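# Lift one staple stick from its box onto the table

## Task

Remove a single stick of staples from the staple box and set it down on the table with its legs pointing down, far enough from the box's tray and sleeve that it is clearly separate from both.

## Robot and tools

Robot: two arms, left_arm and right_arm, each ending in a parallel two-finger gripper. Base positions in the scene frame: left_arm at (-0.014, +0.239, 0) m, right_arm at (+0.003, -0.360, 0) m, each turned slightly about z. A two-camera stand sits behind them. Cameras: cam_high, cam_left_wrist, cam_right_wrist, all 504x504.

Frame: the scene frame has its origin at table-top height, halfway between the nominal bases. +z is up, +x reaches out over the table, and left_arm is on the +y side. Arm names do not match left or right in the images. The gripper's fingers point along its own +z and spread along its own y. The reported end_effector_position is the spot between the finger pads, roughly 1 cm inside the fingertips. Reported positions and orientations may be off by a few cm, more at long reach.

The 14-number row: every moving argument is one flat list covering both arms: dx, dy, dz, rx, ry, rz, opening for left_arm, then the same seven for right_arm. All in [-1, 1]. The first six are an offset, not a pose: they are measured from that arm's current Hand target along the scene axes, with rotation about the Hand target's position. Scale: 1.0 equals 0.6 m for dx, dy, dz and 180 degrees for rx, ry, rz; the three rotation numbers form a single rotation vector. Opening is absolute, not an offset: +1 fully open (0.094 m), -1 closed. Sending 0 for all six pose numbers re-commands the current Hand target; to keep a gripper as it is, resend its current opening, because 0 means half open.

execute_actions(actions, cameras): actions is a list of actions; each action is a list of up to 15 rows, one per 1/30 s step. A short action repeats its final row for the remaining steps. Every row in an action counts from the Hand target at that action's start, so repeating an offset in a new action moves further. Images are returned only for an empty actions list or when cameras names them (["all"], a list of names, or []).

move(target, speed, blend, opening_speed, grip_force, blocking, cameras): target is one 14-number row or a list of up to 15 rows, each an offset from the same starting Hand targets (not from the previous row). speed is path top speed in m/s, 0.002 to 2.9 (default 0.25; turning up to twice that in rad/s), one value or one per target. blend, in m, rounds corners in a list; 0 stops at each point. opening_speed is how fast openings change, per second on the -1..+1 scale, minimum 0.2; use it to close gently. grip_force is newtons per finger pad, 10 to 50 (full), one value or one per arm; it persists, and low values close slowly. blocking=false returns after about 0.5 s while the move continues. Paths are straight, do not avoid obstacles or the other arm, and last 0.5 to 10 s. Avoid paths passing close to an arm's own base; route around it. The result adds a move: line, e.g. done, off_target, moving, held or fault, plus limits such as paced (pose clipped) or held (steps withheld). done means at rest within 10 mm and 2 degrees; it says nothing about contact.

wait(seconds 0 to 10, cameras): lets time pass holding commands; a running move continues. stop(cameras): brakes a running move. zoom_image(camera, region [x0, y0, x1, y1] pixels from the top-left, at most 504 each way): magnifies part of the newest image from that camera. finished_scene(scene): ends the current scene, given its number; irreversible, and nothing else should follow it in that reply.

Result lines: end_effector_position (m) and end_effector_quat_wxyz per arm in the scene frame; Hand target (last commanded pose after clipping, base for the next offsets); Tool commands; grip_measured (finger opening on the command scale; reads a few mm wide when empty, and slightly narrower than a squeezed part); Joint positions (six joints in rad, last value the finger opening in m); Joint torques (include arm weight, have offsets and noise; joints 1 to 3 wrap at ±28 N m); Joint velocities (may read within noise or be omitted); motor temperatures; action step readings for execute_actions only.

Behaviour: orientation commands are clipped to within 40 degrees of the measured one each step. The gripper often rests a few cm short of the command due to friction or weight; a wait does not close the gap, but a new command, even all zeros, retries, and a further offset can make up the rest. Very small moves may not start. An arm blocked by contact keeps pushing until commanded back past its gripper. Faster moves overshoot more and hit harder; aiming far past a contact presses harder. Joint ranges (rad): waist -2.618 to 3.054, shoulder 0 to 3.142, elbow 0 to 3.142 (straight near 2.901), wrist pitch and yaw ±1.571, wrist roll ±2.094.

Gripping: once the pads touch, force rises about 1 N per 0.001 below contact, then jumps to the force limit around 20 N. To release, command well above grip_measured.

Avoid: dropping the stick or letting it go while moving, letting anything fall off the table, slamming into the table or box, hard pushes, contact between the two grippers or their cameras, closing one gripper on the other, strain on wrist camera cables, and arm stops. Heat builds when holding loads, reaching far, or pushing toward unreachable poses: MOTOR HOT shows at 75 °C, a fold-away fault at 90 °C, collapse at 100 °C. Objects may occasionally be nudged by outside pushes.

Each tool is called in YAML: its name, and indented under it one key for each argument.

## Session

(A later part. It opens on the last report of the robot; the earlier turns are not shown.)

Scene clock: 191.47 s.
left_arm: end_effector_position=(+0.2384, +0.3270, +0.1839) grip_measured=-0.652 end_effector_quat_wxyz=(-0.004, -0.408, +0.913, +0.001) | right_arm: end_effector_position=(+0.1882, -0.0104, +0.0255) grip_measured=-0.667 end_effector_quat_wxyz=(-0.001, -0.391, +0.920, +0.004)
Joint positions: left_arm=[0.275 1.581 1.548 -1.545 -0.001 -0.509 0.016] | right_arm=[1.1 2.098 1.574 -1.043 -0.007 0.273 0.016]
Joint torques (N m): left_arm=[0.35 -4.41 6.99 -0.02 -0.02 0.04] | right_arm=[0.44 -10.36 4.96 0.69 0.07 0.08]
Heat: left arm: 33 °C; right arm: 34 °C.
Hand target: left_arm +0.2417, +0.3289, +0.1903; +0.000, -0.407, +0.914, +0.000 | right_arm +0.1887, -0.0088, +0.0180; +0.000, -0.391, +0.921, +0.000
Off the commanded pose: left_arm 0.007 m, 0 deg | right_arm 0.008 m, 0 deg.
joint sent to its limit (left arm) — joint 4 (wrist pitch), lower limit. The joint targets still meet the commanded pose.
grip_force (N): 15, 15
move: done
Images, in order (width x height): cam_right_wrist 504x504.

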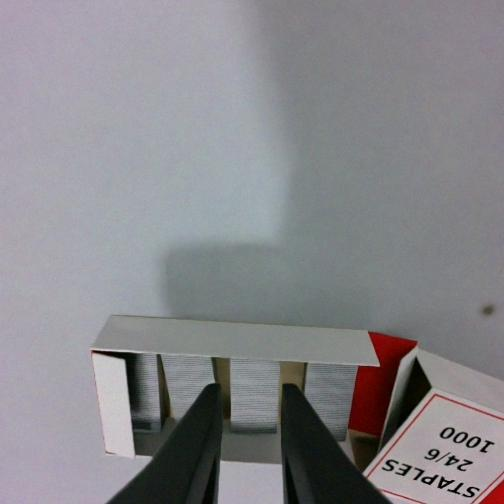

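zoom_image:
  camera: "cam_right_wrist"
  region: [80, 300, 400, 490]

Scaled by 1.575 from the camera's 504x504 image, which has a finer 720x720 frame.

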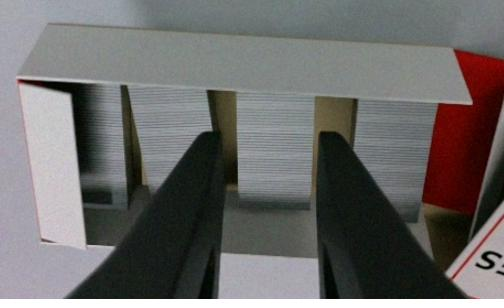

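move:
  target: [0, 0, 0, 0, 0, 0, -0.65, 0.0031, -0.0031, 0, 0, 0, 0, -0.665]
  cameras: ["cam_right_wrist"]
  speed: [0.03]

Scene clock: 193.63 s.
left_arm: end_effector_position=(+0.2384, +0.3270, +0.1839) grip_measured=-0.652 end_effector_quat_wxyz=(-0.004, -0.408, +0.913, +0.001) | right_arm: end_effector_position=(+0.1884, -0.0101, +0.0255) grip_measured=-0.667 end_effector_quat_wxyz=(+0.000, -0.391, +0.920, +0.004)
Joint positions: left_arm=[0.275 1.581 1.548 -1.545 -0.001 -0.509 0.016] | right_arm=[1.1 2.098 1.574 -1.042 -0.007 0.273 0.016]
Joint torques (N m): left_arm=[0.25 -4.6 7.08 -0.02 0.01 0.1] | right_arm=[-0.17 -10.62 4.66 0.69 0.08 0.01]
Heat: left arm: 33 °C; right arm: 34 °C.
Hand target: left_arm +0.2417, +0.3289, +0.1903; +0.000, -0.407, +0.914, +0.000 | right_arm +0.1905, -0.0107, +0.0180; +0.000, -0.391, +0.921, +0.000
Off the commanded pose: left_arm 0.007 m, 0 deg | right_arm 0.008 m, 0 deg.
joint sent to its limit (left arm) — joint 4 (wrist pitch), lower limit. The joint targets still meet the commanded pose.
grip_force (N): 15, 15
move: done
Images, in order (width x height): cam_right_wrist 504x504.

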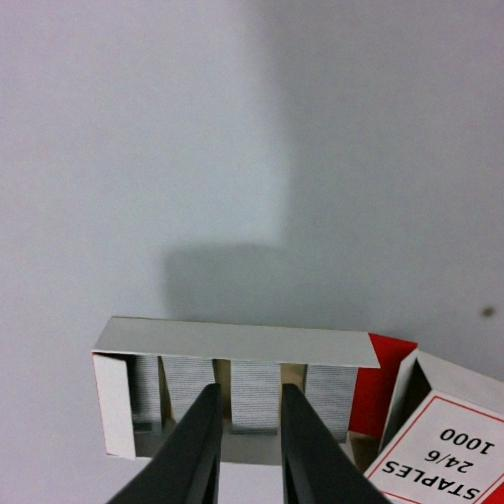

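move:
  target: [0, 0, 0, 0, 0, 0, -0.65, 0.0042, -0.004, 0, 0, 0, 0, -0.665]
  cameras: ["cam_right_wrist"]
  speed: [0.03]

Scene clock: 194.60 s.
left_arm: end_effector_position=(+0.2384, +0.3270, +0.1839) grip_measured=-0.652 end_effector_quat_wxyz=(-0.004, -0.408, +0.913, +0.001) | right_arm: end_effector_position=(+0.1875, -0.0118, +0.0236) grip_measured=-0.667 end_effector_quat_wxyz=(-0.003, -0.392, +0.920, +0.002)
Joint positions: left_arm=[0.275 1.581 1.548 -1.545 -0.001 -0.509 0.016] | right_arm=[1.1 2.098 1.566 -1.04 -0.007 0.271 0.016]
Joint torques (N m): left_arm=[0.17 -4.41 7.15 -0.02 0.02 0.06] | right_arm=[-1.02 -10.86 4.78 0.67 0.07 -0.05]
Heat: left arm: 33 °C; right arm: 34 °C.
Hand target: left_arm +0.2417, +0.3289, +0.1903; +0.000, -0.407, +0.914, +0.000 | right_arm +0.1930, -0.0131, +0.0180; +0.000, -0.391, +0.921, +0.000
Off the commanded pose: left_arm 0.007 m, 0 deg | right_arm 0.008 m, 0 deg.
joint sent to its limit (left arm) — joint 4 (wrist pitch), lower limit. The joint targets still meet the commanded pose.
grip_force (N): 15, 15
move: done
Images, in order (width x height): cam_right_wrist 504x504.

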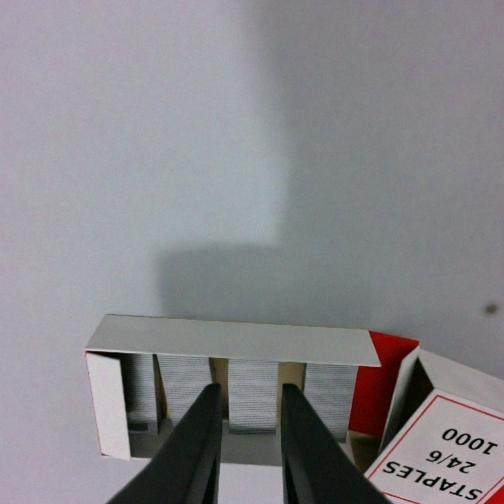

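move:
  target: [0, 0, 0, 0, 0, 0, -0.65, 0.0024, -0.0022, 0, 0, 0, 0, -0.665]
  cameras: ["cam_right_wrist"]
  speed: [0.03]

Scene clock: 195.60 s.
left_arm: end_effector_position=(+0.2384, +0.3270, +0.1839) grip_measured=-0.652 end_effector_quat_wxyz=(-0.004, -0.408, +0.913, +0.001) | right_arm: end_effector_position=(+0.1903, -0.0132, +0.0236) grip_measured=-0.667 end_effector_quat_wxyz=(-0.002, -0.390, +0.921, +0.003)
Joint positions: left_arm=[0.275 1.581 1.548 -1.545 -0.001 -0.509 0.016] | right_arm=[1.092 2.098 1.566 -1.039 -0.007 0.267 0.016]
Joint torques (N m): left_arm=[0.24 -4.7 7.1 -0.05 0.01 0.07] | right_arm=[-0.7 -11 4.64 0.68 0.07 -0.07]
Heat: left arm: 33 °C; right arm: 34 °C.
Hand target: left_arm +0.2417, +0.3289, +0.1903; +0.000, -0.407, +0.914, +0.000 | right_arm +0.1944, -0.0144, +0.0180; +0.000, -0.391, +0.921, +0.000
Off the commanded pose: left_arm 0.007 m, 0 deg | right_arm 0.007 m, 0 deg.
joint sent to its limit (left arm) — joint 4 (wrist pitch), lower limit. The joint targets still meet the commanded pose.
grip_force (N): 15, 15
move: done
Images, in order (width x height): cam_right_wrist 504x504.

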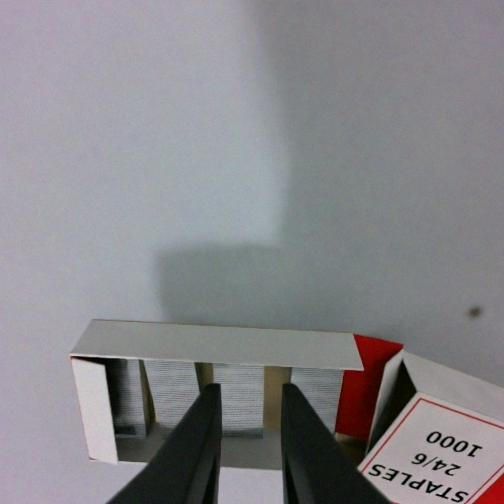

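move:
  target:
    - [0, 0, 0, 0, 0, 0, -0.65, 0.0117, -0.0198, 0.07, 0, 0, 0, -0.665]
    - [0, 0, 0, 0, 0, 0, -0.65, -0.0123, 0.0033, 0.07, 0, 0, 0, -0.665]
    - [0, 0, 0, 0, 0, 0, -0.65, -0.0123, 0.0033, 0, 0, 0, 0, -0.665]
  cameras: ["cam_right_wrist"]
  speed: [0.1, 0.06, 0.06]

Scene clock: 199.73 s.
left_arm: end_effector_position=(+0.2384, +0.3270, +0.1839) grip_measured=-0.652 end_effector_quat_wxyz=(-0.004, -0.408, +0.913, +0.001) | right_arm: end_effector_position=(+0.1866, -0.0134, +0.0268) grip_measured=-0.667 end_effector_quat_wxyz=(+0.001, -0.393, +0.919, +0.004)
Joint positions: left_arm=[0.275 1.581 1.548 -1.545 -0.001 -0.509 0.016] | right_arm=[1.1 2.081 1.552 -1.035 -0.005 0.269 0.016]
Joint torques (N m): left_arm=[0.24 -4.53 7.06 -0.04 0 0.06] | right_arm=[0.34 -9.94 4.9 0.68 0.06 0.11]
Heat: left arm: 33 °C; right arm: 34 °C.
Hand target: left_arm +0.2417, +0.3289, +0.1903; +0.000, -0.407, +0.914, +0.000 | right_arm +0.1871, -0.0124, +0.0179; +0.000, -0.391, +0.921, +0.000
Off the commanded pose: left_arm 0.007 m, 0 deg | right_arm 0.009 m, 1 deg.
joint sent to its limit (left arm) — joint 4 (wrist pitch), lower limit. The joint targets still meet the commanded pose.
grip_force (N): 15, 15
move: done
Images, in order (width x height): cam_right_wrist 504x504.

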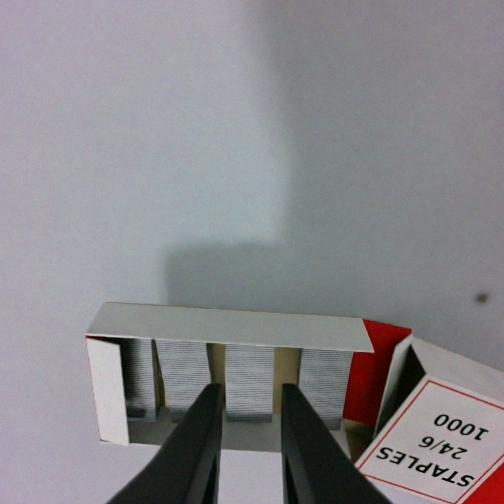

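move:
  target: [0, 0, 0, 0, 0, 0, -0.65, 0, 0, -0.03, 0, 0, 0, -0.645]
  cameras: ["cam_right_wrist"]
  speed: [0.04]

Scene clock: 201.33 s.
left_arm: end_effector_position=(+0.2384, +0.3270, +0.1839) grip_measured=-0.652 end_effector_quat_wxyz=(-0.004, -0.408, +0.913, +0.001) | right_arm: end_effector_position=(+0.1864, -0.0132, +0.0082) grip_measured=-0.647 end_effector_quat_wxyz=(+0.000, -0.393, +0.919, +0.004)
Joint positions: left_arm=[0.275 1.581 1.548 -1.545 -0.001 -0.509 0.016] | right_arm=[1.1 2.105 1.513 -0.974 -0.007 0.269 0.017]
Joint torques (N m): left_arm=[0.28 -4.63 7.01 -0.03 -0.04 0.07] | right_arm=[0.31 -10.15 4.82 0.69 0.07 0.11]
Heat: left arm: 33 °C; right arm: 34 °C.
Hand target: left_arm +0.2417, +0.3289, +0.1903; +0.000, -0.407, +0.914, +0.000 | right_arm +0.1870, -0.0124, +0.0000; +0.000, -0.391, +0.920, +0.000
Off the commanded pose: left_arm 0.007 m, 0 deg | right_arm 0.008 m, 1 deg.
joint sent to its limit (left arm) — joint 4 (wrist pitch), lower limit. The joint targets still meet the commanded pose.
grip_force (N): 15, 15
move: done
Images, in order (width x height): cam_right_wrist 504x504.

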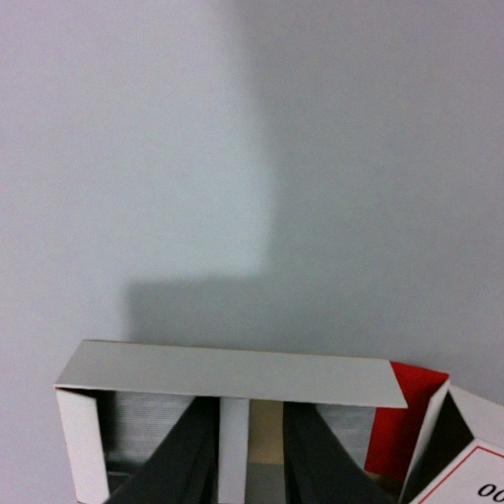

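zoom_image:
  camera: "cam_right_wrist"
  region: [50, 330, 430, 504]

Scaled by 1.326 from the camera's 504x504 image, which has a finer 720x720 frame.

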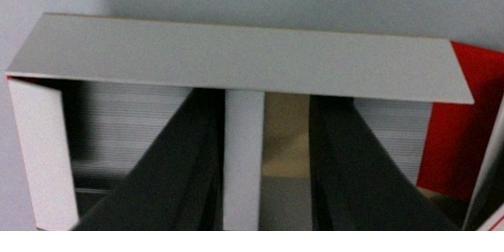

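move:
  target: [0, 0, 0, 0, 0, 0, -0.65, 0, 0, 0.1, 0, 0, 0, -0.645]
  cameras: ["cam_right_wrist", "cam_left_wrist"]
  speed: [0.08]

Scene clock: 204.93 s.
left_arm: end_effector_position=(+0.2384, +0.3270, +0.1839) grip_measured=-0.652 end_effector_quat_wxyz=(-0.004, -0.408, +0.913, +0.001) | right_arm: end_effector_position=(+0.1829, -0.0196, +0.0379) grip_measured=-0.647 end_effector_quat_wxyz=(-0.024, -0.393, +0.919, -0.015)
Joint positions: left_arm=[0.275 1.581 1.548 -1.545 -0.001 -0.509 0.016] | right_arm=[1.1 2.103 1.631 -1.155 -0.007 0.269 0.017]
Joint torques (N m): left_arm=[0.29 -4.56 7.02 -0.04 0.01 0.05] | right_arm=[0.32 -15.73 7.34 0.28 0.07 0.11]
Heat: left arm: 33 °C; right arm: 34 °C.
Hand target: left_arm +0.2417, +0.3289, +0.1903; +0.000, -0.407, +0.914, +0.000 | right_arm +0.1871, -0.0124, +0.0600; +0.000, -0.391, +0.920, +0.000
Off the commanded pose: left_arm 0.007 m, 0 deg | right_arm 0.024 m, 3 deg.
joint sent to its limit (left arm) — joint 4 (wrist pitch), lower limit. The joint targets still meet the commanded pose.
grip_force (N): 15, 15
move: off_target (right_arm)
Images, in order (width x height): cam_left_wrist 504x504, cam_right_wrist 504x504.

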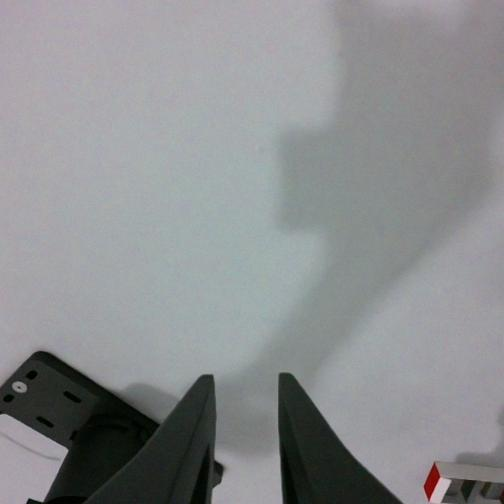

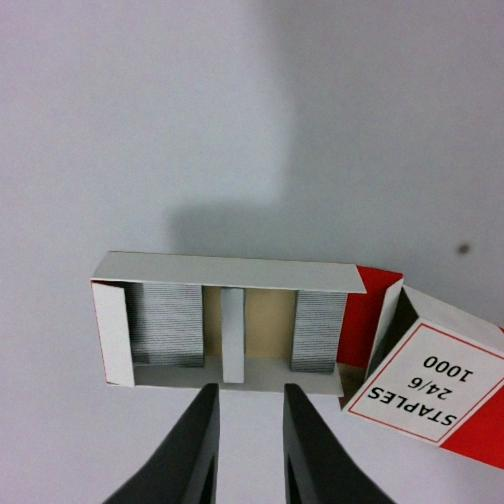

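zoom_image:
  camera: "cam_right_wrist"
  region: [80, 240, 380, 410]

Scaled by 1.680 from the camera's 504x504 image, which has a finer 720x720 frame.

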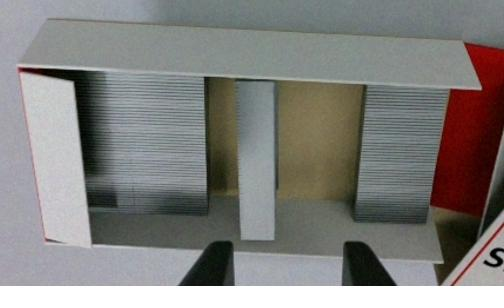

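move:
  target: [0, 0, 0, 0, 0, 0, -0.65, -0.031, 0.029, -0.0633, 0, 0, 0, -0.8]
  cameras: ["cam_right_wrist"]
  speed: [0.08]

Scene clock: 211.40 s.
left_arm: end_effector_position=(+0.2384, +0.3270, +0.1839) grip_measured=-0.652 end_effector_quat_wxyz=(-0.004, -0.408, +0.913, +0.001) | right_arm: end_effector_position=(+0.1689, +0.0037, +0.0312) grip_measured=-0.798 end_effector_quat_wxyz=(+0.001, -0.392, +0.920, +0.005)
Joint positions: left_arm=[0.275 1.581 1.548 -1.545 -0.001 -0.509 0.016] | right_arm=[1.159 2.103 1.605 -1.064 -0.007 0.33 0.009]
Joint torques (N m): left_arm=[0.2 -4.53 7.06 0 -0.02 0.05] | right_arm=[0.55 -10.15 4.88 0.68 0.07 0.1]
Heat: left arm: 34 °C; right arm: 34 °C.
Hand target: left_arm +0.2417, +0.3289, +0.1903; +0.000, -0.407, +0.914, +0.000 | right_arm +0.1685, +0.0049, +0.0219; +0.000, -0.391, +0.921, +0.000
Off the commanded pose: left_arm 0.007 m, 0 deg | right_arm 0.009 m, 1 deg.
joint sent to its limit (left arm) — joint 4 (wrist pitch), lower limit. The joint targets still meet the commanded pose.
grip_force (N): 15, 15
move: done
Images, in order (width x height): cam_right_wrist 504x504.

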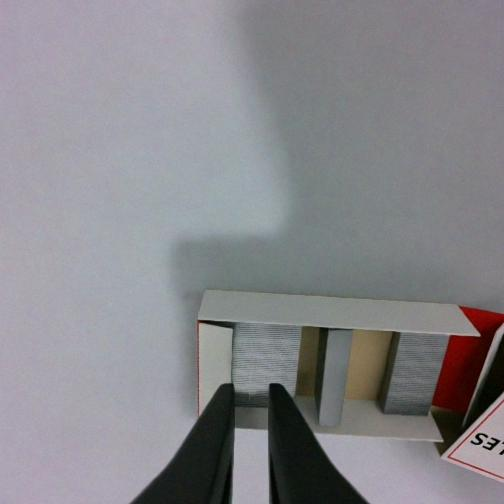

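zoom_image:
  camera: "cam_right_wrist"
  region: [180, 280, 500, 470]

Scaled by 1.575 from the camera's 504x504 image, which has a finer 720x720 frame.

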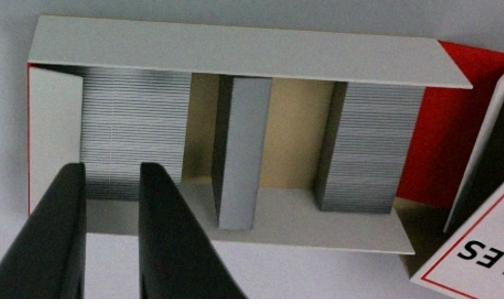

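move:
  target:
    - [0, 0, 0, 0, 0, 0, -0.65, 0.025, -0.03, 0.04, 0, 0, -0.0125, -0.8]
    - [0, 0, 0, 0, 0, 0, -0.65, 0.0498, -0.062, 0.03, 0, 0, -0.025, -0.8]
    - [0, 0, 0, 0, 0, 0, -0.65, 0.0498, -0.062, 0, 0, 0, -0.025, -0.638]
  cameras: ["cam_right_wrist"]
  speed: [0.08, 0.08, 0.06]
  blend: [0.01, 0, 0]

Scene clock: 216.57 s.
left_arm: end_effector_position=(+0.2384, +0.3270, +0.1839) grip_measured=-0.652 end_effector_quat_wxyz=(-0.004, -0.408, +0.913, +0.001) | right_arm: end_effector_position=(+0.1942, -0.0355, +0.0147) grip_measured=-0.640 end_effector_quat_wxyz=(-0.016, -0.351, +0.936, -0.010)
Joint positions: left_arm=[0.275 1.581 1.548 -1.545 -0.001 -0.509 0.016] | right_arm=[1.055 2.078 1.497 -1.027 -0.004 0.314 0.017]
Joint torques (N m): left_arm=[0.31 -4.59 7.12 -0.04 -0.01 0.07] | right_arm=[-0.25 -13.67 4.68 0.6 0.05 -0.05]
Heat: left arm: 34 °C; right arm: 34 °C.
Hand target: left_arm +0.2417, +0.3289, +0.1903; +0.000, -0.407, +0.914, +0.000 | right_arm +0.1984, -0.0323, +0.0219; +0.000, -0.354, +0.935, +0.000
Off the commanded pose: left_arm 0.007 m, 0 deg | right_arm 0.009 m, 2 deg.
joint sent to its limit (left arm) — joint 4 (wrist pitch), lower limit. The joint targets still meet the commanded pose.
grip_force (N): 15, 15
move: done
Images, in order (width x height): cam_right_wrist 504x504.

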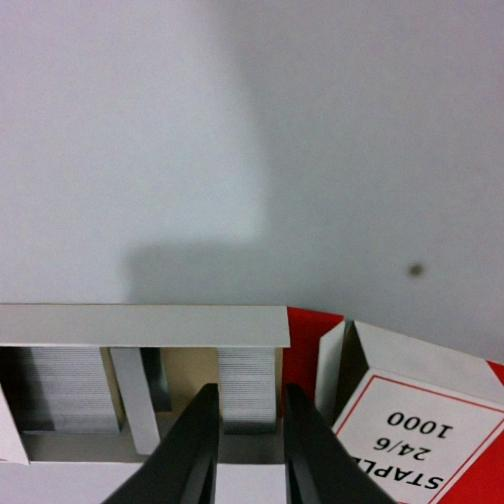

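move:
  target:
    - [0, 0, 0, 0, 0, 0, -0.65, 0, 0, 0, 0, 0, 0, -0.57]
    - [0, 0, 0, 0, 0, 0, -0.65, 0, 0, -0.0333, 0, 0, 0, -0.57]
  cameras: ["cam_right_wrist"]
  speed: [0.04, 0.04]

Scene clock: 218.47 s.
left_arm: end_effector_position=(+0.2384, +0.3270, +0.1839) grip_measured=-0.652 end_effector_quat_wxyz=(-0.004, -0.408, +0.913, +0.001) | right_arm: end_effector_position=(+0.1938, -0.0362, +0.0071) grip_measured=-0.572 end_effector_quat_wxyz=(-0.013, -0.351, +0.936, -0.007)
Joint positions: left_arm=[0.275 1.581 1.548 -1.545 -0.001 -0.509 0.016] | right_arm=[1.055 2.078 1.466 -0.987 -0.004 0.314 0.02]
Joint torques (N m): left_arm=[0.2 -4.6 7.12 -0.04 0.01 0.08] | right_arm=[-0.21 -11.21 3.78 0.93 0.04 -0.05]
Heat: left arm: 34 °C; right arm: 34 °C.
Hand target: left_arm +0.2417, +0.3289, +0.1903; +0.000, -0.407, +0.914, +0.000 | right_arm +0.1984, -0.0323, +0.0019; +0.000, -0.354, +0.935, +0.000
Off the commanded pose: left_arm 0.007 m, 0 deg | right_arm 0.008 m, 2 deg.
joint sent to its limit (left arm) — joint 4 (wrist pitch), lower limit. The joint targets still meet the commanded pose.
grip_force (N): 15, 15
move: done
Images, in order (width x height): cam_right_wrist 504x504.

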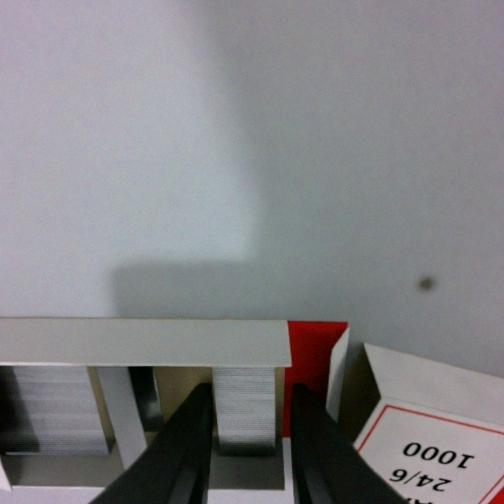

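move:
  target: [0, 0, 0, 0, 0, 0, -0.65, 0, 0, 0, 0, 0, 0, -0.85]
  cameras: ["cam_right_wrist"]
  speed: [0.04]
  opening_speed: 0.3
  grip_force: [15, 20]

Scene clock: 219.87 s.
left_arm: end_effector_position=(+0.2384, +0.3270, +0.1839) grip_measured=-0.652 end_effector_quat_wxyz=(-0.004, -0.408, +0.913, +0.001) | right_arm: end_effector_position=(+0.1950, -0.0369, +0.0071) grip_measured=-0.704 end_effector_quat_wxyz=(-0.010, -0.352, +0.936, -0.010)
Joint positions: left_arm=[0.275 1.581 1.548 -1.545 -0.001 -0.509 0.016] | right_arm=[1.055 2.078 1.466 -0.987 0.004 0.314 0.014]
Joint torques (N m): left_arm=[0.13 -4.7 7.24 -0.04 -0.02 0.09] | right_arm=[-0.24 -11.23 3.77 0.93 -0.04 -0.06]
Heat: left arm: 34 °C; right arm: 34 °C.
Hand target: left_arm +0.2417, +0.3289, +0.1903; +0.000, -0.407, +0.914, +0.000 | right_arm +0.1984, -0.0323, +0.0019; +0.000, -0.354, +0.935, +0.000
Off the commanded pose: left_arm 0.007 m, 0 deg | right_arm 0.008 m, 2 deg.
joint sent to its limit (left arm) — joint 4 (wrist pitch), lower limit. The joint targets still meet the commanded pose.
grip_force (N): 15, 20
move: done
Images, in order (width x height): cam_right_wrist 504x504.

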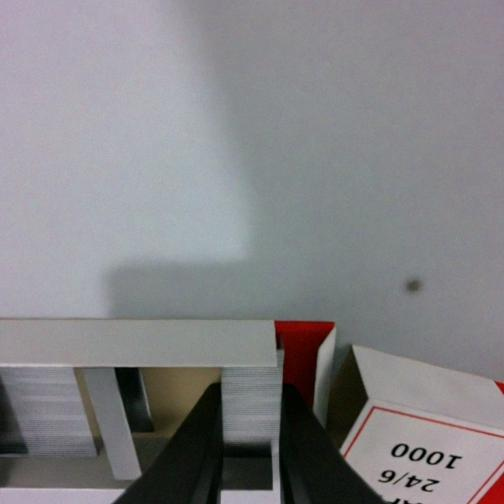

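move:
  target: [0, 0, 0, 0, 0, 0, -0.65, 0, 0, 0.11, 0, 0, 0, -0.85]
  cameras: ["cam_right_wrist", "cam_high"]
  speed: [0.06]

Scene clock: 221.77 s.
left_arm: end_effector_position=(+0.2384, +0.3270, +0.1839) grip_measured=-0.652 end_effector_quat_wxyz=(-0.004, -0.408, +0.913, +0.001) | right_arm: end_effector_position=(+0.1940, -0.0384, +0.0476) grip_measured=-0.704 end_effector_quat_wxyz=(-0.020, -0.352, +0.936, -0.018)
Joint positions: left_arm=[0.275 1.581 1.548 -1.545 -0.001 -0.509 0.016] | right_arm=[1.055 2.049 1.589 -1.164 0.003 0.313 0.014]
Joint torques (N m): left_arm=[0.16 -4.51 7.05 -0.05 0.02 0.11] | right_arm=[-0.25 -14.97 7.28 0.28 -0.03 -0.05]
Heat: left arm: 34 °C; right arm: 34 °C.
Hand target: left_arm +0.2417, +0.3289, +0.1903; +0.000, -0.407, +0.914, +0.000 | right_arm +0.1984, -0.0323, +0.0680; +0.000, -0.354, +0.935, +0.000
Off the commanded pose: left_arm 0.007 m, 0 deg | right_arm 0.022 m, 3 deg.
joint sent to its limit (left arm) — joint 4 (wrist pitch), lower limit. The joint targets still meet the commanded pose.
grip_force (N): 15, 20
move: off_target (right_arm)
Images, in order (width x height): cam_high 504x504, cam_right_wrist 504x504.

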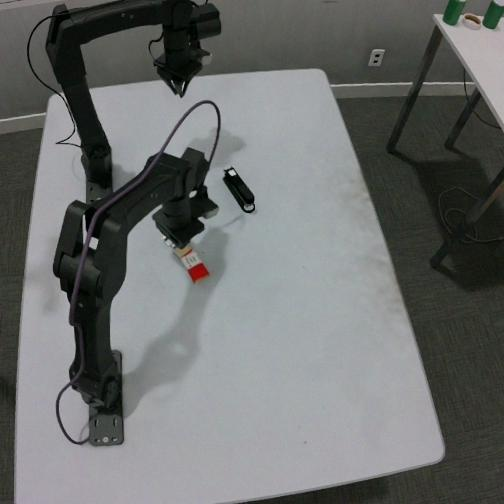

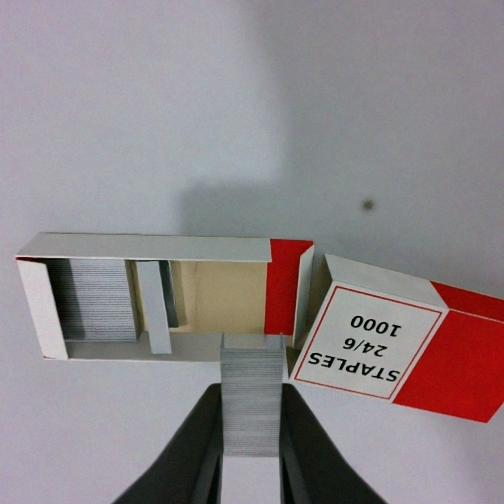

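move:
  target:
    - [0, 0, 0, 0, 0, 0, -0.65, 0.02, 0.0038, 0.03, 0, 0, 0, -0.85]
    - [0, 0, 0, 0, 0, 0, -0.65, 0.2527, 0.0038, 0.0, 0, 0, 0, -0.85]
  cameras: ["cam_right_wrist", "cam_high"]
  speed: [0.06, 0.15]
  blend: [0.01, 0]

Scene clock: 224.70 s.
left_arm: end_effector_position=(+0.2384, +0.3270, +0.1839) grip_measured=-0.652 end_effector_quat_wxyz=(-0.004, -0.408, +0.913, +0.001) | right_arm: end_effector_position=(+0.3493, -0.0318, +0.0728) grip_measured=-0.704 end_effector_quat_wxyz=(+0.005, -0.349, +0.937, +0.002)
Joint positions: left_arm=[0.275 1.581 1.548 -1.545 -0.001 -0.509 0.016] | right_arm=[0.779 2.462 2.377 -1.474 0.001 0.042 0.014]
Joint torques (N m): left_arm=[0.23 -4.6 7.04 -0.07 0.01 0.09] | right_arm=[0.21 -12.62 7.56 0.4 -0.02 -0.06]
Heat: left arm: 34 °C; right arm: 34 °C.
Hand target: left_arm +0.2417, +0.3289, +0.1903; +0.000, -0.407, +0.914, +0.000 | right_arm +0.3500, -0.0300, +0.0680; +0.000, -0.354, +0.935, +0.000
Off the commanded pose: left_arm 0.007 m, 0 deg | right_arm 0.005 m, 1 deg.
joint sent to its limit (left arm) — joint 4 (wrist pitch), lower limit. The joint targets still meet the commanded pose.
grip_force (N): 15, 20
move: done
Images, in order (width x height): cam_high 504x504, cam_right_wrist 504x504.

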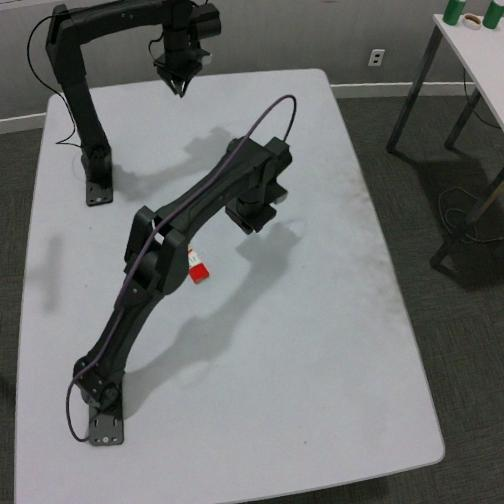

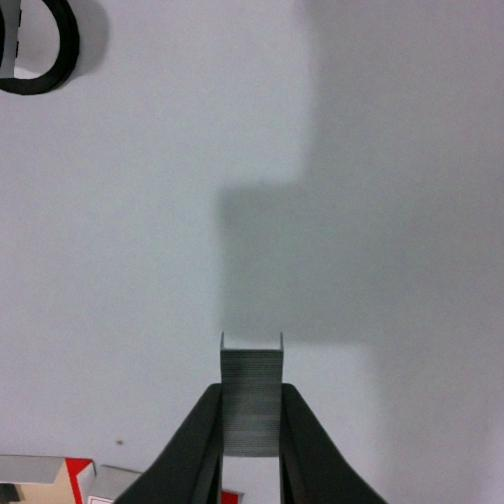

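move:
  target: [0, 0, 0, 0, 0, 0, -0.65, 0, 0, -0.09, 0, 0, 0, -0.85]
  cameras: ["cam_right_wrist"]
  speed: [0.08]

Scene clock: 226.40 s.
left_arm: end_effector_position=(+0.2384, +0.3270, +0.1839) grip_measured=-0.652 end_effector_quat_wxyz=(-0.004, -0.408, +0.913, +0.001) | right_arm: end_effector_position=(+0.3492, -0.0320, +0.0208) grip_measured=-0.704 end_effector_quat_wxyz=(+0.000, -0.349, +0.937, +0.000)
Joint positions: left_arm=[0.275 1.581 1.548 -1.545 -0.001 -0.509 0.016] | right_arm=[0.779 2.462 2.17 -1.279 0.001 0.042 0.014]
Joint torques (N m): left_arm=[0.32 -4.57 7.1 -0.05 0 0.09] | right_arm=[0.18 -13.79 5.08 0.64 -0.02 -0.06]
Motor temperatures (°C): left_arm=[23 26 34 26 22 23 24] | right_arm=[24 30 34 27 24 22 24]
Heat: left arm: 34 °C; right arm: 34 °C.
Hand target: left_arm +0.2417, +0.3289, +0.1903; +0.000, -0.407, +0.914, +0.000 | right_arm +0.3500, -0.0300, +0.0139; +0.000, -0.354, +0.935, +0.000
Off the commanded pose: left_arm 0.007 m, 0 deg | right_arm 0.007 m, 1 deg.
joint sent to its limit (left arm) — joint 4 (wrist pitch), lower limit. The joint targets still meet the commanded pose.
grip_force (N): 15, 20
move: done
Images, in order (width x height): cam_right_wrist 504x504.

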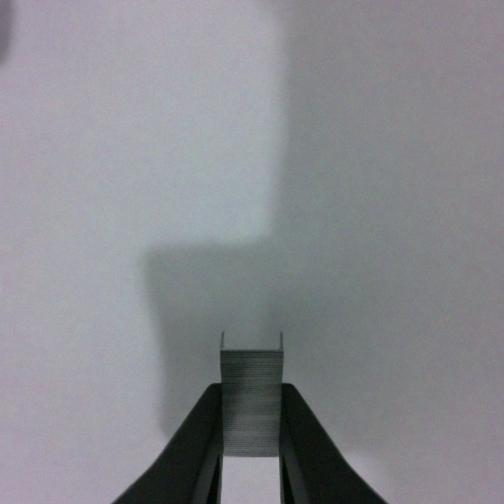

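move:
  target: [0, 0, 0, 0, 0, 0, -0.65, 0, 0, -0.0167, 0, 0, 0, -0.85]
  cameras: ["cam_right_wrist"]
  speed: [0.03]

Scene clock: 227.57 s.
left_arm: end_effector_position=(+0.2384, +0.3270, +0.1839) grip_measured=-0.652 end_effector_quat_wxyz=(-0.004, -0.408, +0.913, +0.001) | right_arm: end_effector_position=(+0.3498, -0.0314, +0.0131) grip_measured=-0.704 end_effector_quat_wxyz=(+0.003, -0.349, +0.937, +0.001)
Joint positions: left_arm=[0.275 1.581 1.548 -1.545 -0.001 -0.509 0.016] | right_arm=[0.779 2.462 2.14 -1.243 0.001 0.042 0.014]
Joint torques (N m): left_arm=[0.18 -4.57 7.08 -0.06 -0.02 0.07] | right_arm=[0.17 -13.45 4.98 0.65 -0.02 -0.05]
Heat: left arm: 34 °C; right arm: 34 °C.
Hand target: left_arm +0.2417, +0.3289, +0.1903; +0.000, -0.407, +0.914, +0.000 | right_arm +0.3500, -0.0300, +0.0039; +0.000, -0.354, +0.935, +0.000
Off the commanded pose: left_arm 0.007 m, 0 deg | right_arm 0.009 m, 1 deg.
joint sent to its limit (left arm) — joint 4 (wrist pitch), lower limit. The joint targets still meet the commanded pose.
grip_force (N): 15, 20
move: done
Images, in order (width x height): cam_right_wrist 504x504.

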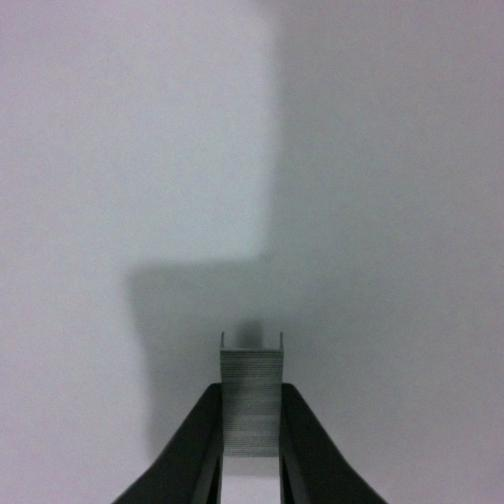

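move:
  target: [0, 0, 0, 0, 0, 0, -0.65, 0, 0, -0.0083, 0, 0, 0, -0.85]
  cameras: ["cam_right_wrist"]
  speed: [0.02]

Scene clock: 228.63 s.
left_arm: end_effector_position=(+0.2384, +0.3270, +0.1839) grip_measured=-0.652 end_effector_quat_wxyz=(-0.004, -0.408, +0.913, +0.001) | right_arm: end_effector_position=(+0.3501, -0.0311, +0.0095) grip_measured=-0.704 end_effector_quat_wxyz=(+0.004, -0.349, +0.937, +0.001)
Joint positions: left_arm=[0.275 1.581 1.548 -1.545 -0.001 -0.509 0.016] | right_arm=[0.779 2.462 2.125 -1.225 0.001 0.042 0.014]
Joint torques (N m): left_arm=[0.1 -4.55 7.04 -0.01 0 0.08] | right_arm=[0.2 -13.2 4.98 0.68 -0.01 -0.05]
Heat: left arm: 34 °C; right arm: 34 °C.
Hand target: left_arm +0.2417, +0.3289, +0.1903; +0.000, -0.407, +0.914, +0.000 | right_arm +0.3500, -0.0300, -0.0011; +0.000, -0.354, +0.935, +0.000
Off the commanded pose: left_arm 0.007 m, 0 deg | right_arm 0.011 m, 1 deg.
joint sent to its limit (left arm) — joint 4 (wrist pitch), lower limit. The joint targets still meet the commanded pose.
grip_force (N): 15, 20
move: off_target (right_arm)
Images, in order (width x height): cam_right_wrist 504x504.

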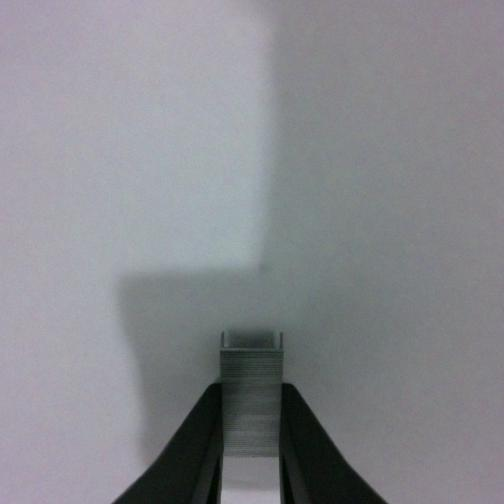

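zoom_image:
  camera: "cam_right_wrist"
  region: [190, 300, 320, 400]

Scaled by 3.877 from the camera's 504x504 image, which has a finer 720x720 frame.

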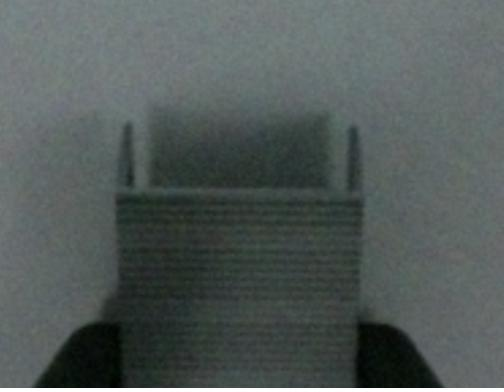

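move:
  target: [0, 0, 0, 0, 0, 0, -0.65, 0, 0, -0.006, 0, 0, 0, -0.85]
  cameras: ["cam_right_wrist"]
  speed: [0.02]

Scene clock: 229.83 s.
left_arm: end_effector_position=(+0.2384, +0.3270, +0.1839) grip_measured=-0.652 end_effector_quat_wxyz=(-0.004, -0.408, +0.913, +0.001) | right_arm: end_effector_position=(+0.3506, -0.0307, +0.0084) grip_measured=-0.704 end_effector_quat_wxyz=(+0.005, -0.349, +0.937, +0.002)
Joint positions: left_arm=[0.275 1.581 1.548 -1.545 -0.001 -0.509 0.016] | right_arm=[0.779 2.462 2.121 -1.218 0.001 0.042 0.014]
Joint torques (N m): left_arm=[0.12 -4.52 6.99 -0.07 0.01 0.08] | right_arm=[0.17 -13.04 4.52 0.74 -0.02 -0.06]
Heat: left arm: 34 °C; right arm: 34 °C.
Hand target: left_arm +0.2417, +0.3289, +0.1903; +0.000, -0.407, +0.914, +0.000 | right_arm +0.3500, -0.0299, -0.0046; +0.000, -0.354, +0.935, +0.000
Off the commanded pose: left_arm 0.007 m, 0 deg | right_arm 0.013 m, 1 deg.
joint sent to its limit (left arm) — joint 4 (wrist pitch), lower limit. The joint targets still meet the commanded pose.
grip_force (N): 15, 20
move: off_target (right_arm)
Images, in order (width x height): cam_right_wrist 504x504.

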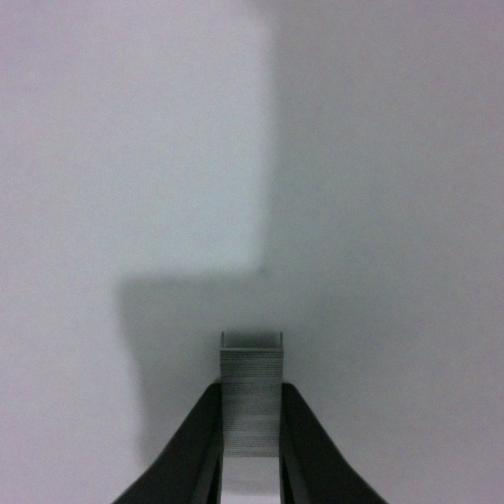

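move:
  target: [0, 0, 0, 0, 0, 0, -0.65, 0, 0, -0.007, 0, 0, 0, -0.85]
  cameras: ["cam_right_wrist"]
  speed: [0.02]

Scene clock: 230.70 s.
left_arm: end_effector_position=(+0.2384, +0.3270, +0.1839) grip_measured=-0.652 end_effector_quat_wxyz=(-0.004, -0.408, +0.913, +0.001) | right_arm: end_effector_position=(+0.3505, -0.0308, +0.0074) grip_measured=-0.704 end_effector_quat_wxyz=(+0.005, -0.349, +0.937, +0.002)
Joint positions: left_arm=[0.275 1.581 1.548 -1.545 -0.001 -0.509 0.016] | right_arm=[0.779 2.462 2.117 -1.214 0.001 0.042 0.014]
Joint torques (N m): left_arm=[0.1 -4.59 7.1 0 -0.03 0.08] | right_arm=[0.18 -12.78 3.92 0.84 -0.02 -0.06]
Heat: left arm: 34 °C; right arm: 34 °C.
Hand target: left_arm +0.2417, +0.3289, +0.1903; +0.000, -0.407, +0.914, +0.000 | right_arm +0.3499, -0.0300, -0.0089; +0.000, -0.354, +0.935, +0.000
Off the commanded pose: left_arm 0.007 m, 0 deg | right_arm 0.016 m, 1 deg.
joint sent to its limit (left arm) — joint 4 (wrist pitch), lower limit. The joint targets still meet the commanded pose.
grip_force (N): 15, 20
move: off_target (right_arm)
Images, in order (width x height): cam_right_wrist 504x504.

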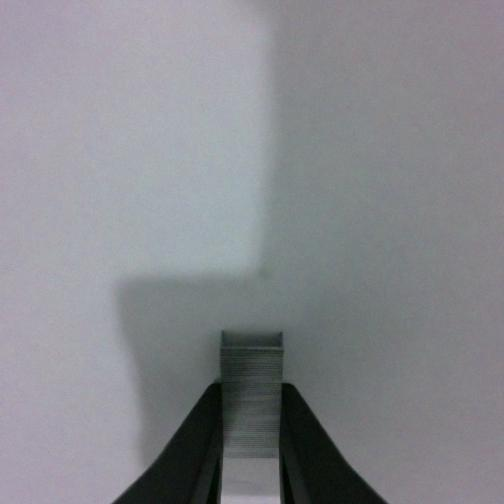

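move:
  target:
    - [0, 0, 0, 0, 0, 0, -0.65, 0, 0, 0.008, 0, 0, 0, -0.85]
    - [0, 0, 0, 0, 0, 0, -0.65, 0, 0, 0.008, 0, 0, 0, -0.6]
    - [0, 0, 0, 0, 0, 0, -0.65, 0, 0, 0.1, 0, 0, 0, -0.6]
  cameras: ["cam_right_wrist", "cam_high"]
  speed: [0.02, 0.05, 0.05]

Scene clock: 233.97 s.
left_arm: end_effector_position=(+0.2384, +0.3270, +0.1839) grip_measured=-0.652 end_effector_quat_wxyz=(-0.004, -0.408, +0.913, +0.001) | right_arm: end_effector_position=(+0.3483, -0.0321, +0.0499) grip_measured=-0.602 end_effector_quat_wxyz=(-0.001, -0.350, +0.937, +0.000)
Joint positions: left_arm=[0.275 1.581 1.548 -1.545 -0.001 -0.509 0.016] | right_arm=[0.779 2.462 2.286 -1.397 -0.001 0.041 0.019]
Joint torques (N m): left_arm=[0.2 -4.57 7.09 -0.04 0 0.1] | right_arm=[0.18 -13.83 7.58 0.36 0.02 -0.06]
Heat: left arm: 34 °C; right arm: 34 °C.
Hand target: left_arm +0.2417, +0.3289, +0.1903; +0.000, -0.407, +0.914, +0.000 | right_arm +0.3499, -0.0300, +0.0511; +0.000, -0.354, +0.935, +0.000
Off the commanded pose: left_arm 0.007 m, 0 deg | right_arm 0.003 m, 1 deg.
joint sent to its limit (left arm) — joint 4 (wrist pitch), lower limit. The joint targets still meet the commanded pose.
grip_force (N): 15, 20
move: done; target 2's new opening was sent with right_arm's hand 0.012 m and 1 deg from that target
Images, in order (width x height): cam_high 504x504, cam_right_wrist 504x504.

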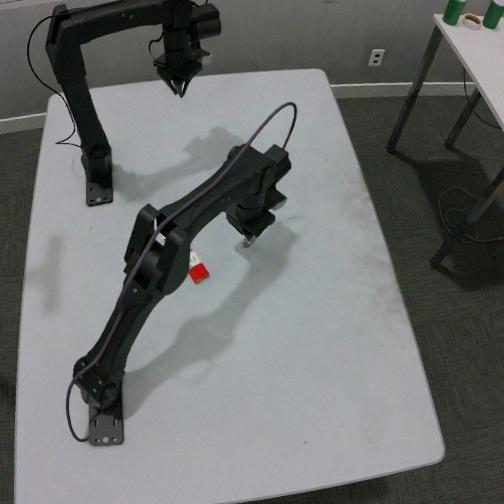

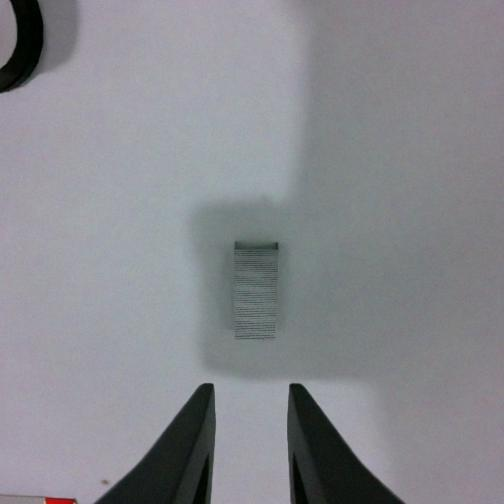

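move:
  target:
    - [0, 0, 0, 0, 0, 0, -0.65, -0.05, 0.01, 0.05, 0, 0, 0, -0.6]
    - [0, 0, 0, 0, 0, 0, -0.65, -0.296, 0.059, 0.0, 0, 0, 0, -1]
  cameras: ["cam_right_wrist", "cam_high"]
  speed: [0.1, 0.15]
  blend: [0.02, 0]

Scene clock: 239.20 s.
left_arm: end_effector_position=(+0.2384, +0.3270, +0.1839) grip_measured=-0.652 end_effector_quat_wxyz=(-0.004, -0.408, +0.913, +0.001) | right_arm: end_effector_position=(+0.1685, +0.0005, +0.0348) grip_measured=-0.975 end_effector_quat_wxyz=(-0.023, -0.359, +0.933, -0.018)
Joint positions: left_arm=[0.275 1.581 1.548 -1.545 -0.001 -0.509 0.016] | right_arm=[1.158 2.153 1.696 -1.172 -0.005 0.4 0.001]
Joint torques (N m): left_arm=[0.24 -4.64 7.01 -0.03 0.01 0.07] | right_arm=[-0.1 -16.57 4.77 0.54 0.04 0.12]
Heat: left arm: 34 °C; right arm: 34 °C.
Hand target: left_arm +0.2417, +0.3289, +0.1903; +0.000, -0.407, +0.914, +0.000 | right_arm +0.1724, +0.0054, +0.0512; +0.000, -0.354, +0.935, +0.000
Off the commanded pose: left_arm 0.007 m, 0 deg | right_arm 0.017 m, 3 deg.
joint sent to its limit (left arm) — joint 4 (wrist pitch), lower limit. The joint targets still meet the commanded pose.
grip_force (N): 15, 20
move: off_target (right_arm); target 2's new opening was sent with right_arm's hand 0.018 m and 3 deg from that target
Images, in order (width x height): cam_high 504x504, cam_right_wrist 504x504.

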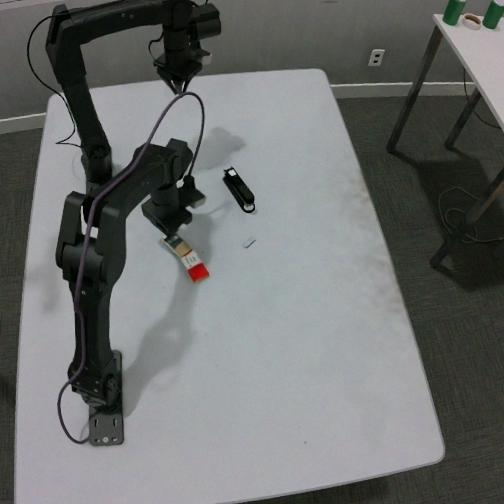

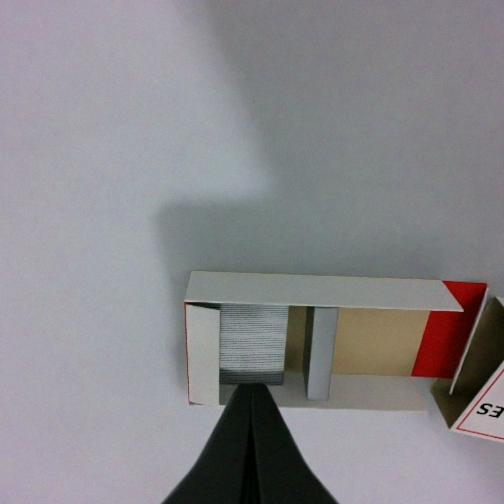

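move:
  target:
    - [0, 0, 0, 0, 0, 0, -0.65, 0, 0, -0.067, 0, 0, 0, -1]
    - [0, 0, 0, 0, 0, 0, -0.65, -0.0265, 0.03, -0.067, 0, 0, 0, -1]
  cameras: ["cam_right_wrist", "cam_high"]
  speed: [0.05, 0.05]

Scene clock: 241.67 s.
left_arm: end_effector_position=(+0.2384, +0.3270, +0.1839) grip_measured=-0.652 end_effector_quat_wxyz=(-0.004, -0.408, +0.913, +0.001) | right_arm: end_effector_position=(+0.1539, +0.0135, +0.0140) grip_measured=-0.975 end_effector_quat_wxyz=(-0.006, -0.357, +0.934, -0.007)
Joint positions: left_arm=[0.275 1.581 1.548 -1.545 -0.001 -0.509 0.016] | right_arm=[1.207 2.159 1.623 -1.053 0.001 0.453 0.001]
Joint torques (N m): left_arm=[0.21 -4.68 7.13 -0.02 -0.01 0.1] | right_arm=[0.34 -10.36 7.3 0.62 -0.02 0.13]
Heat: left arm: 34 °C; right arm: 34 °C.
Hand target: left_arm +0.2417, +0.3289, +0.1903; +0.000, -0.407, +0.914, +0.000 | right_arm +0.1564, +0.0234, +0.0109; +0.000, -0.354, +0.935, +0.000
Off the commanded pose: left_arm 0.007 m, 0 deg | right_arm 0.011 m, 1 deg.
joint sent to its limit (left arm) — joint 4 (wrist pitch), lower limit. The joint targets still meet the commanded pose.
grip_force (N): 15, 20
move: off_target (right_arm)
Images, in order (width x height): cam_high 504x504, cam_right_wrist 504x504.

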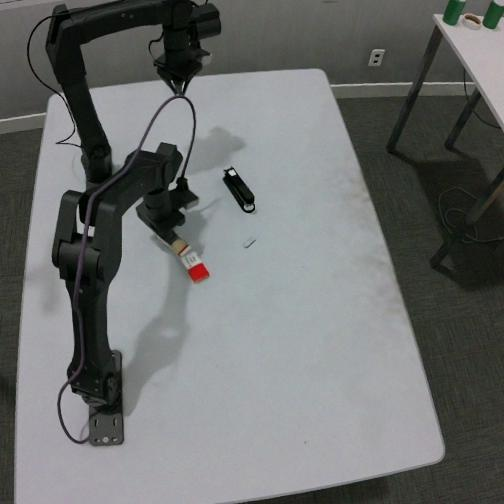

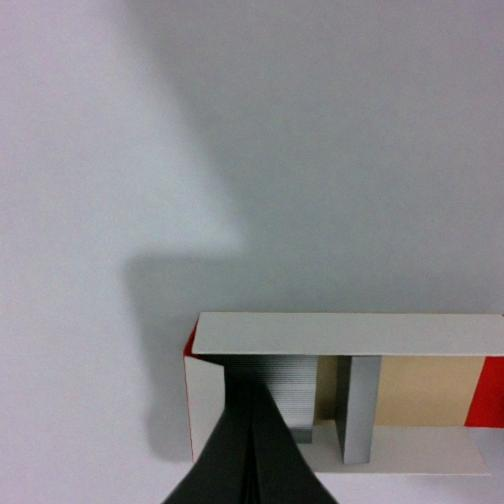

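move:
  target: [0, 0, 0, 0, 0, 0, -0.65, -0.0221, 0.025, 0, 0, 0, 0, -1]
  cameras: ["cam_right_wrist", "cam_high"]
  speed: [0.05]

Scene clock: 242.87 s.
left_arm: end_effector_position=(+0.2384, +0.3270, +0.1839) grip_measured=-0.652 end_effector_quat_wxyz=(-0.004, -0.408, +0.913, +0.001) | right_arm: end_effector_position=(+0.1436, +0.0337, +0.0142) grip_measured=-0.975 end_effector_quat_wxyz=(+0.002, -0.357, +0.934, +0.001)
Joint positions: left_arm=[0.275 1.581 1.548 -1.545 -0.001 -0.509 0.016] | right_arm=[1.248 2.195 1.682 -1.053 0.001 0.495 0.001]
Joint torques (N m): left_arm=[0.25 -4.62 6.97 -0.05 -0.02 0.09] | right_arm=[0.51 -10.69 7.39 0.43 -0.01 0.11]
Heat: left arm: 34 °C; right arm: 34 °C.
Hand target: left_arm +0.2417, +0.3289, +0.1903; +0.000, -0.407, +0.914, +0.000 | right_arm +0.1431, +0.0385, +0.0110; +0.000, -0.354, +0.935, +0.000
Off the commanded pose: left_arm 0.007 m, 0 deg | right_arm 0.006 m, 0 deg.
joint sent to its limit (left arm) — joint 4 (wrist pitch), lower limit. The joint targets still meet the commanded pose.
grip_force (N): 15, 20
move: done
Images, in order (width x height): cam_high 504x504, cam_right_wrist 504x504.

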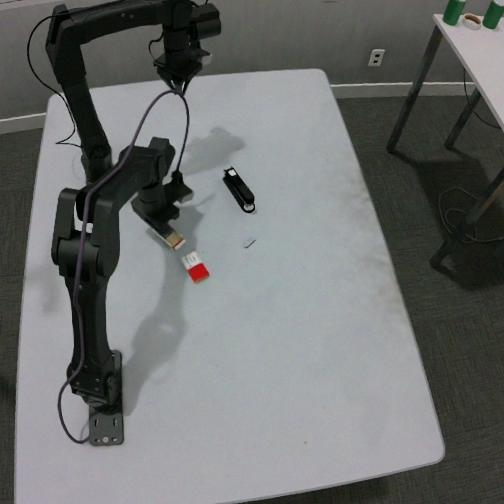

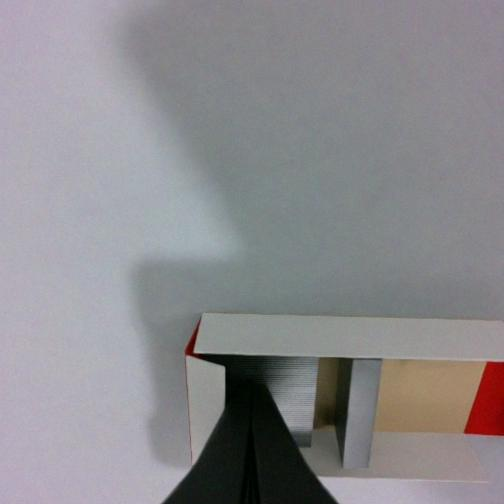

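move:
  target:
    - [0, 0, 0, 0, 0, 0, -0.65, 0.0055, -0.0062, 0.0, 0, 0, 0, -1]
    - [0, 0, 0, 0, 0, 0, -0.65, 0.0055, -0.0062, 0.06, 0, 0, 0, -1]
    - [0, 0, 0, 0, 0, 0, -0.65, 0.0055, -0.0062, 0.025, 0, 0, 0, -0.934]
  cameras: ["cam_right_wrist"]
  speed: [0.04, 0.06, 0.05]

Scene clock: 251.03 s.
left_arm: end_effector_position=(+0.2384, +0.3270, +0.1839) grip_measured=-0.652 end_effector_quat_wxyz=(-0.004, -0.408, +0.913, +0.001) | right_arm: end_effector_position=(+0.1435, +0.0332, +0.0274) grip_measured=-0.936 end_effector_quat_wxyz=(-0.003, -0.356, +0.934, -0.005)
Joint positions: left_arm=[0.275 1.581 1.548 -1.545 -0.001 -0.509 0.016] | right_arm=[1.248 2.195 1.735 -1.122 0.001 0.496 0.003]
Joint torques (N m): left_arm=[0.2 -4.46 7.19 -0.04 0.01 0.1] | right_arm=[-0.53 -12.74 4.92 0.63 -0.01 0.02]
Heat: left arm: 34 °C; right arm: 34 °C.
Hand target: left_arm +0.2417, +0.3289, +0.1903; +0.000, -0.407, +0.914, +0.000 | right_arm +0.1465, +0.0348, +0.0261; +0.000, -0.354, +0.935, +0.000
Off the commanded pose: left_arm 0.007 m, 0 deg | right_arm 0.004 m, 1 deg.
joint sent to its limit (left arm) — joint 4 (wrist pitch), lower limit. The joint targets still meet the commanded pose.
grip_force (N): 15, 20
move: done
Images, in order (width x height): cam_right_wrist 504x504.

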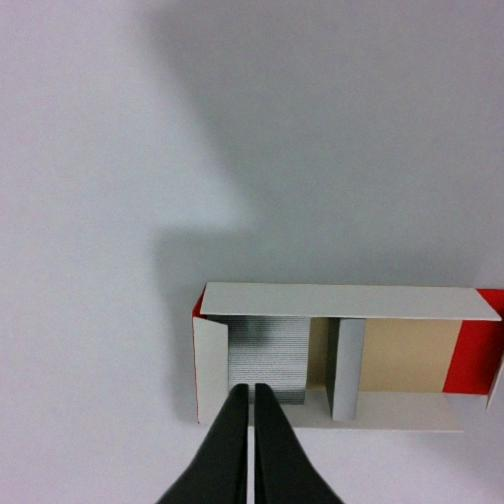

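zoom_image:
  camera: "cam_right_wrist"
  region: [180, 270, 420, 440]

Scaled by 2.100 from the camera's 504x504 image, which has a finer 720x720 frame.

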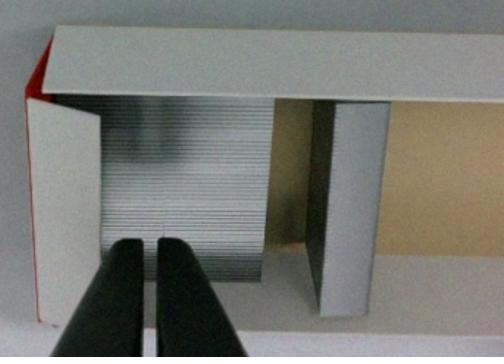

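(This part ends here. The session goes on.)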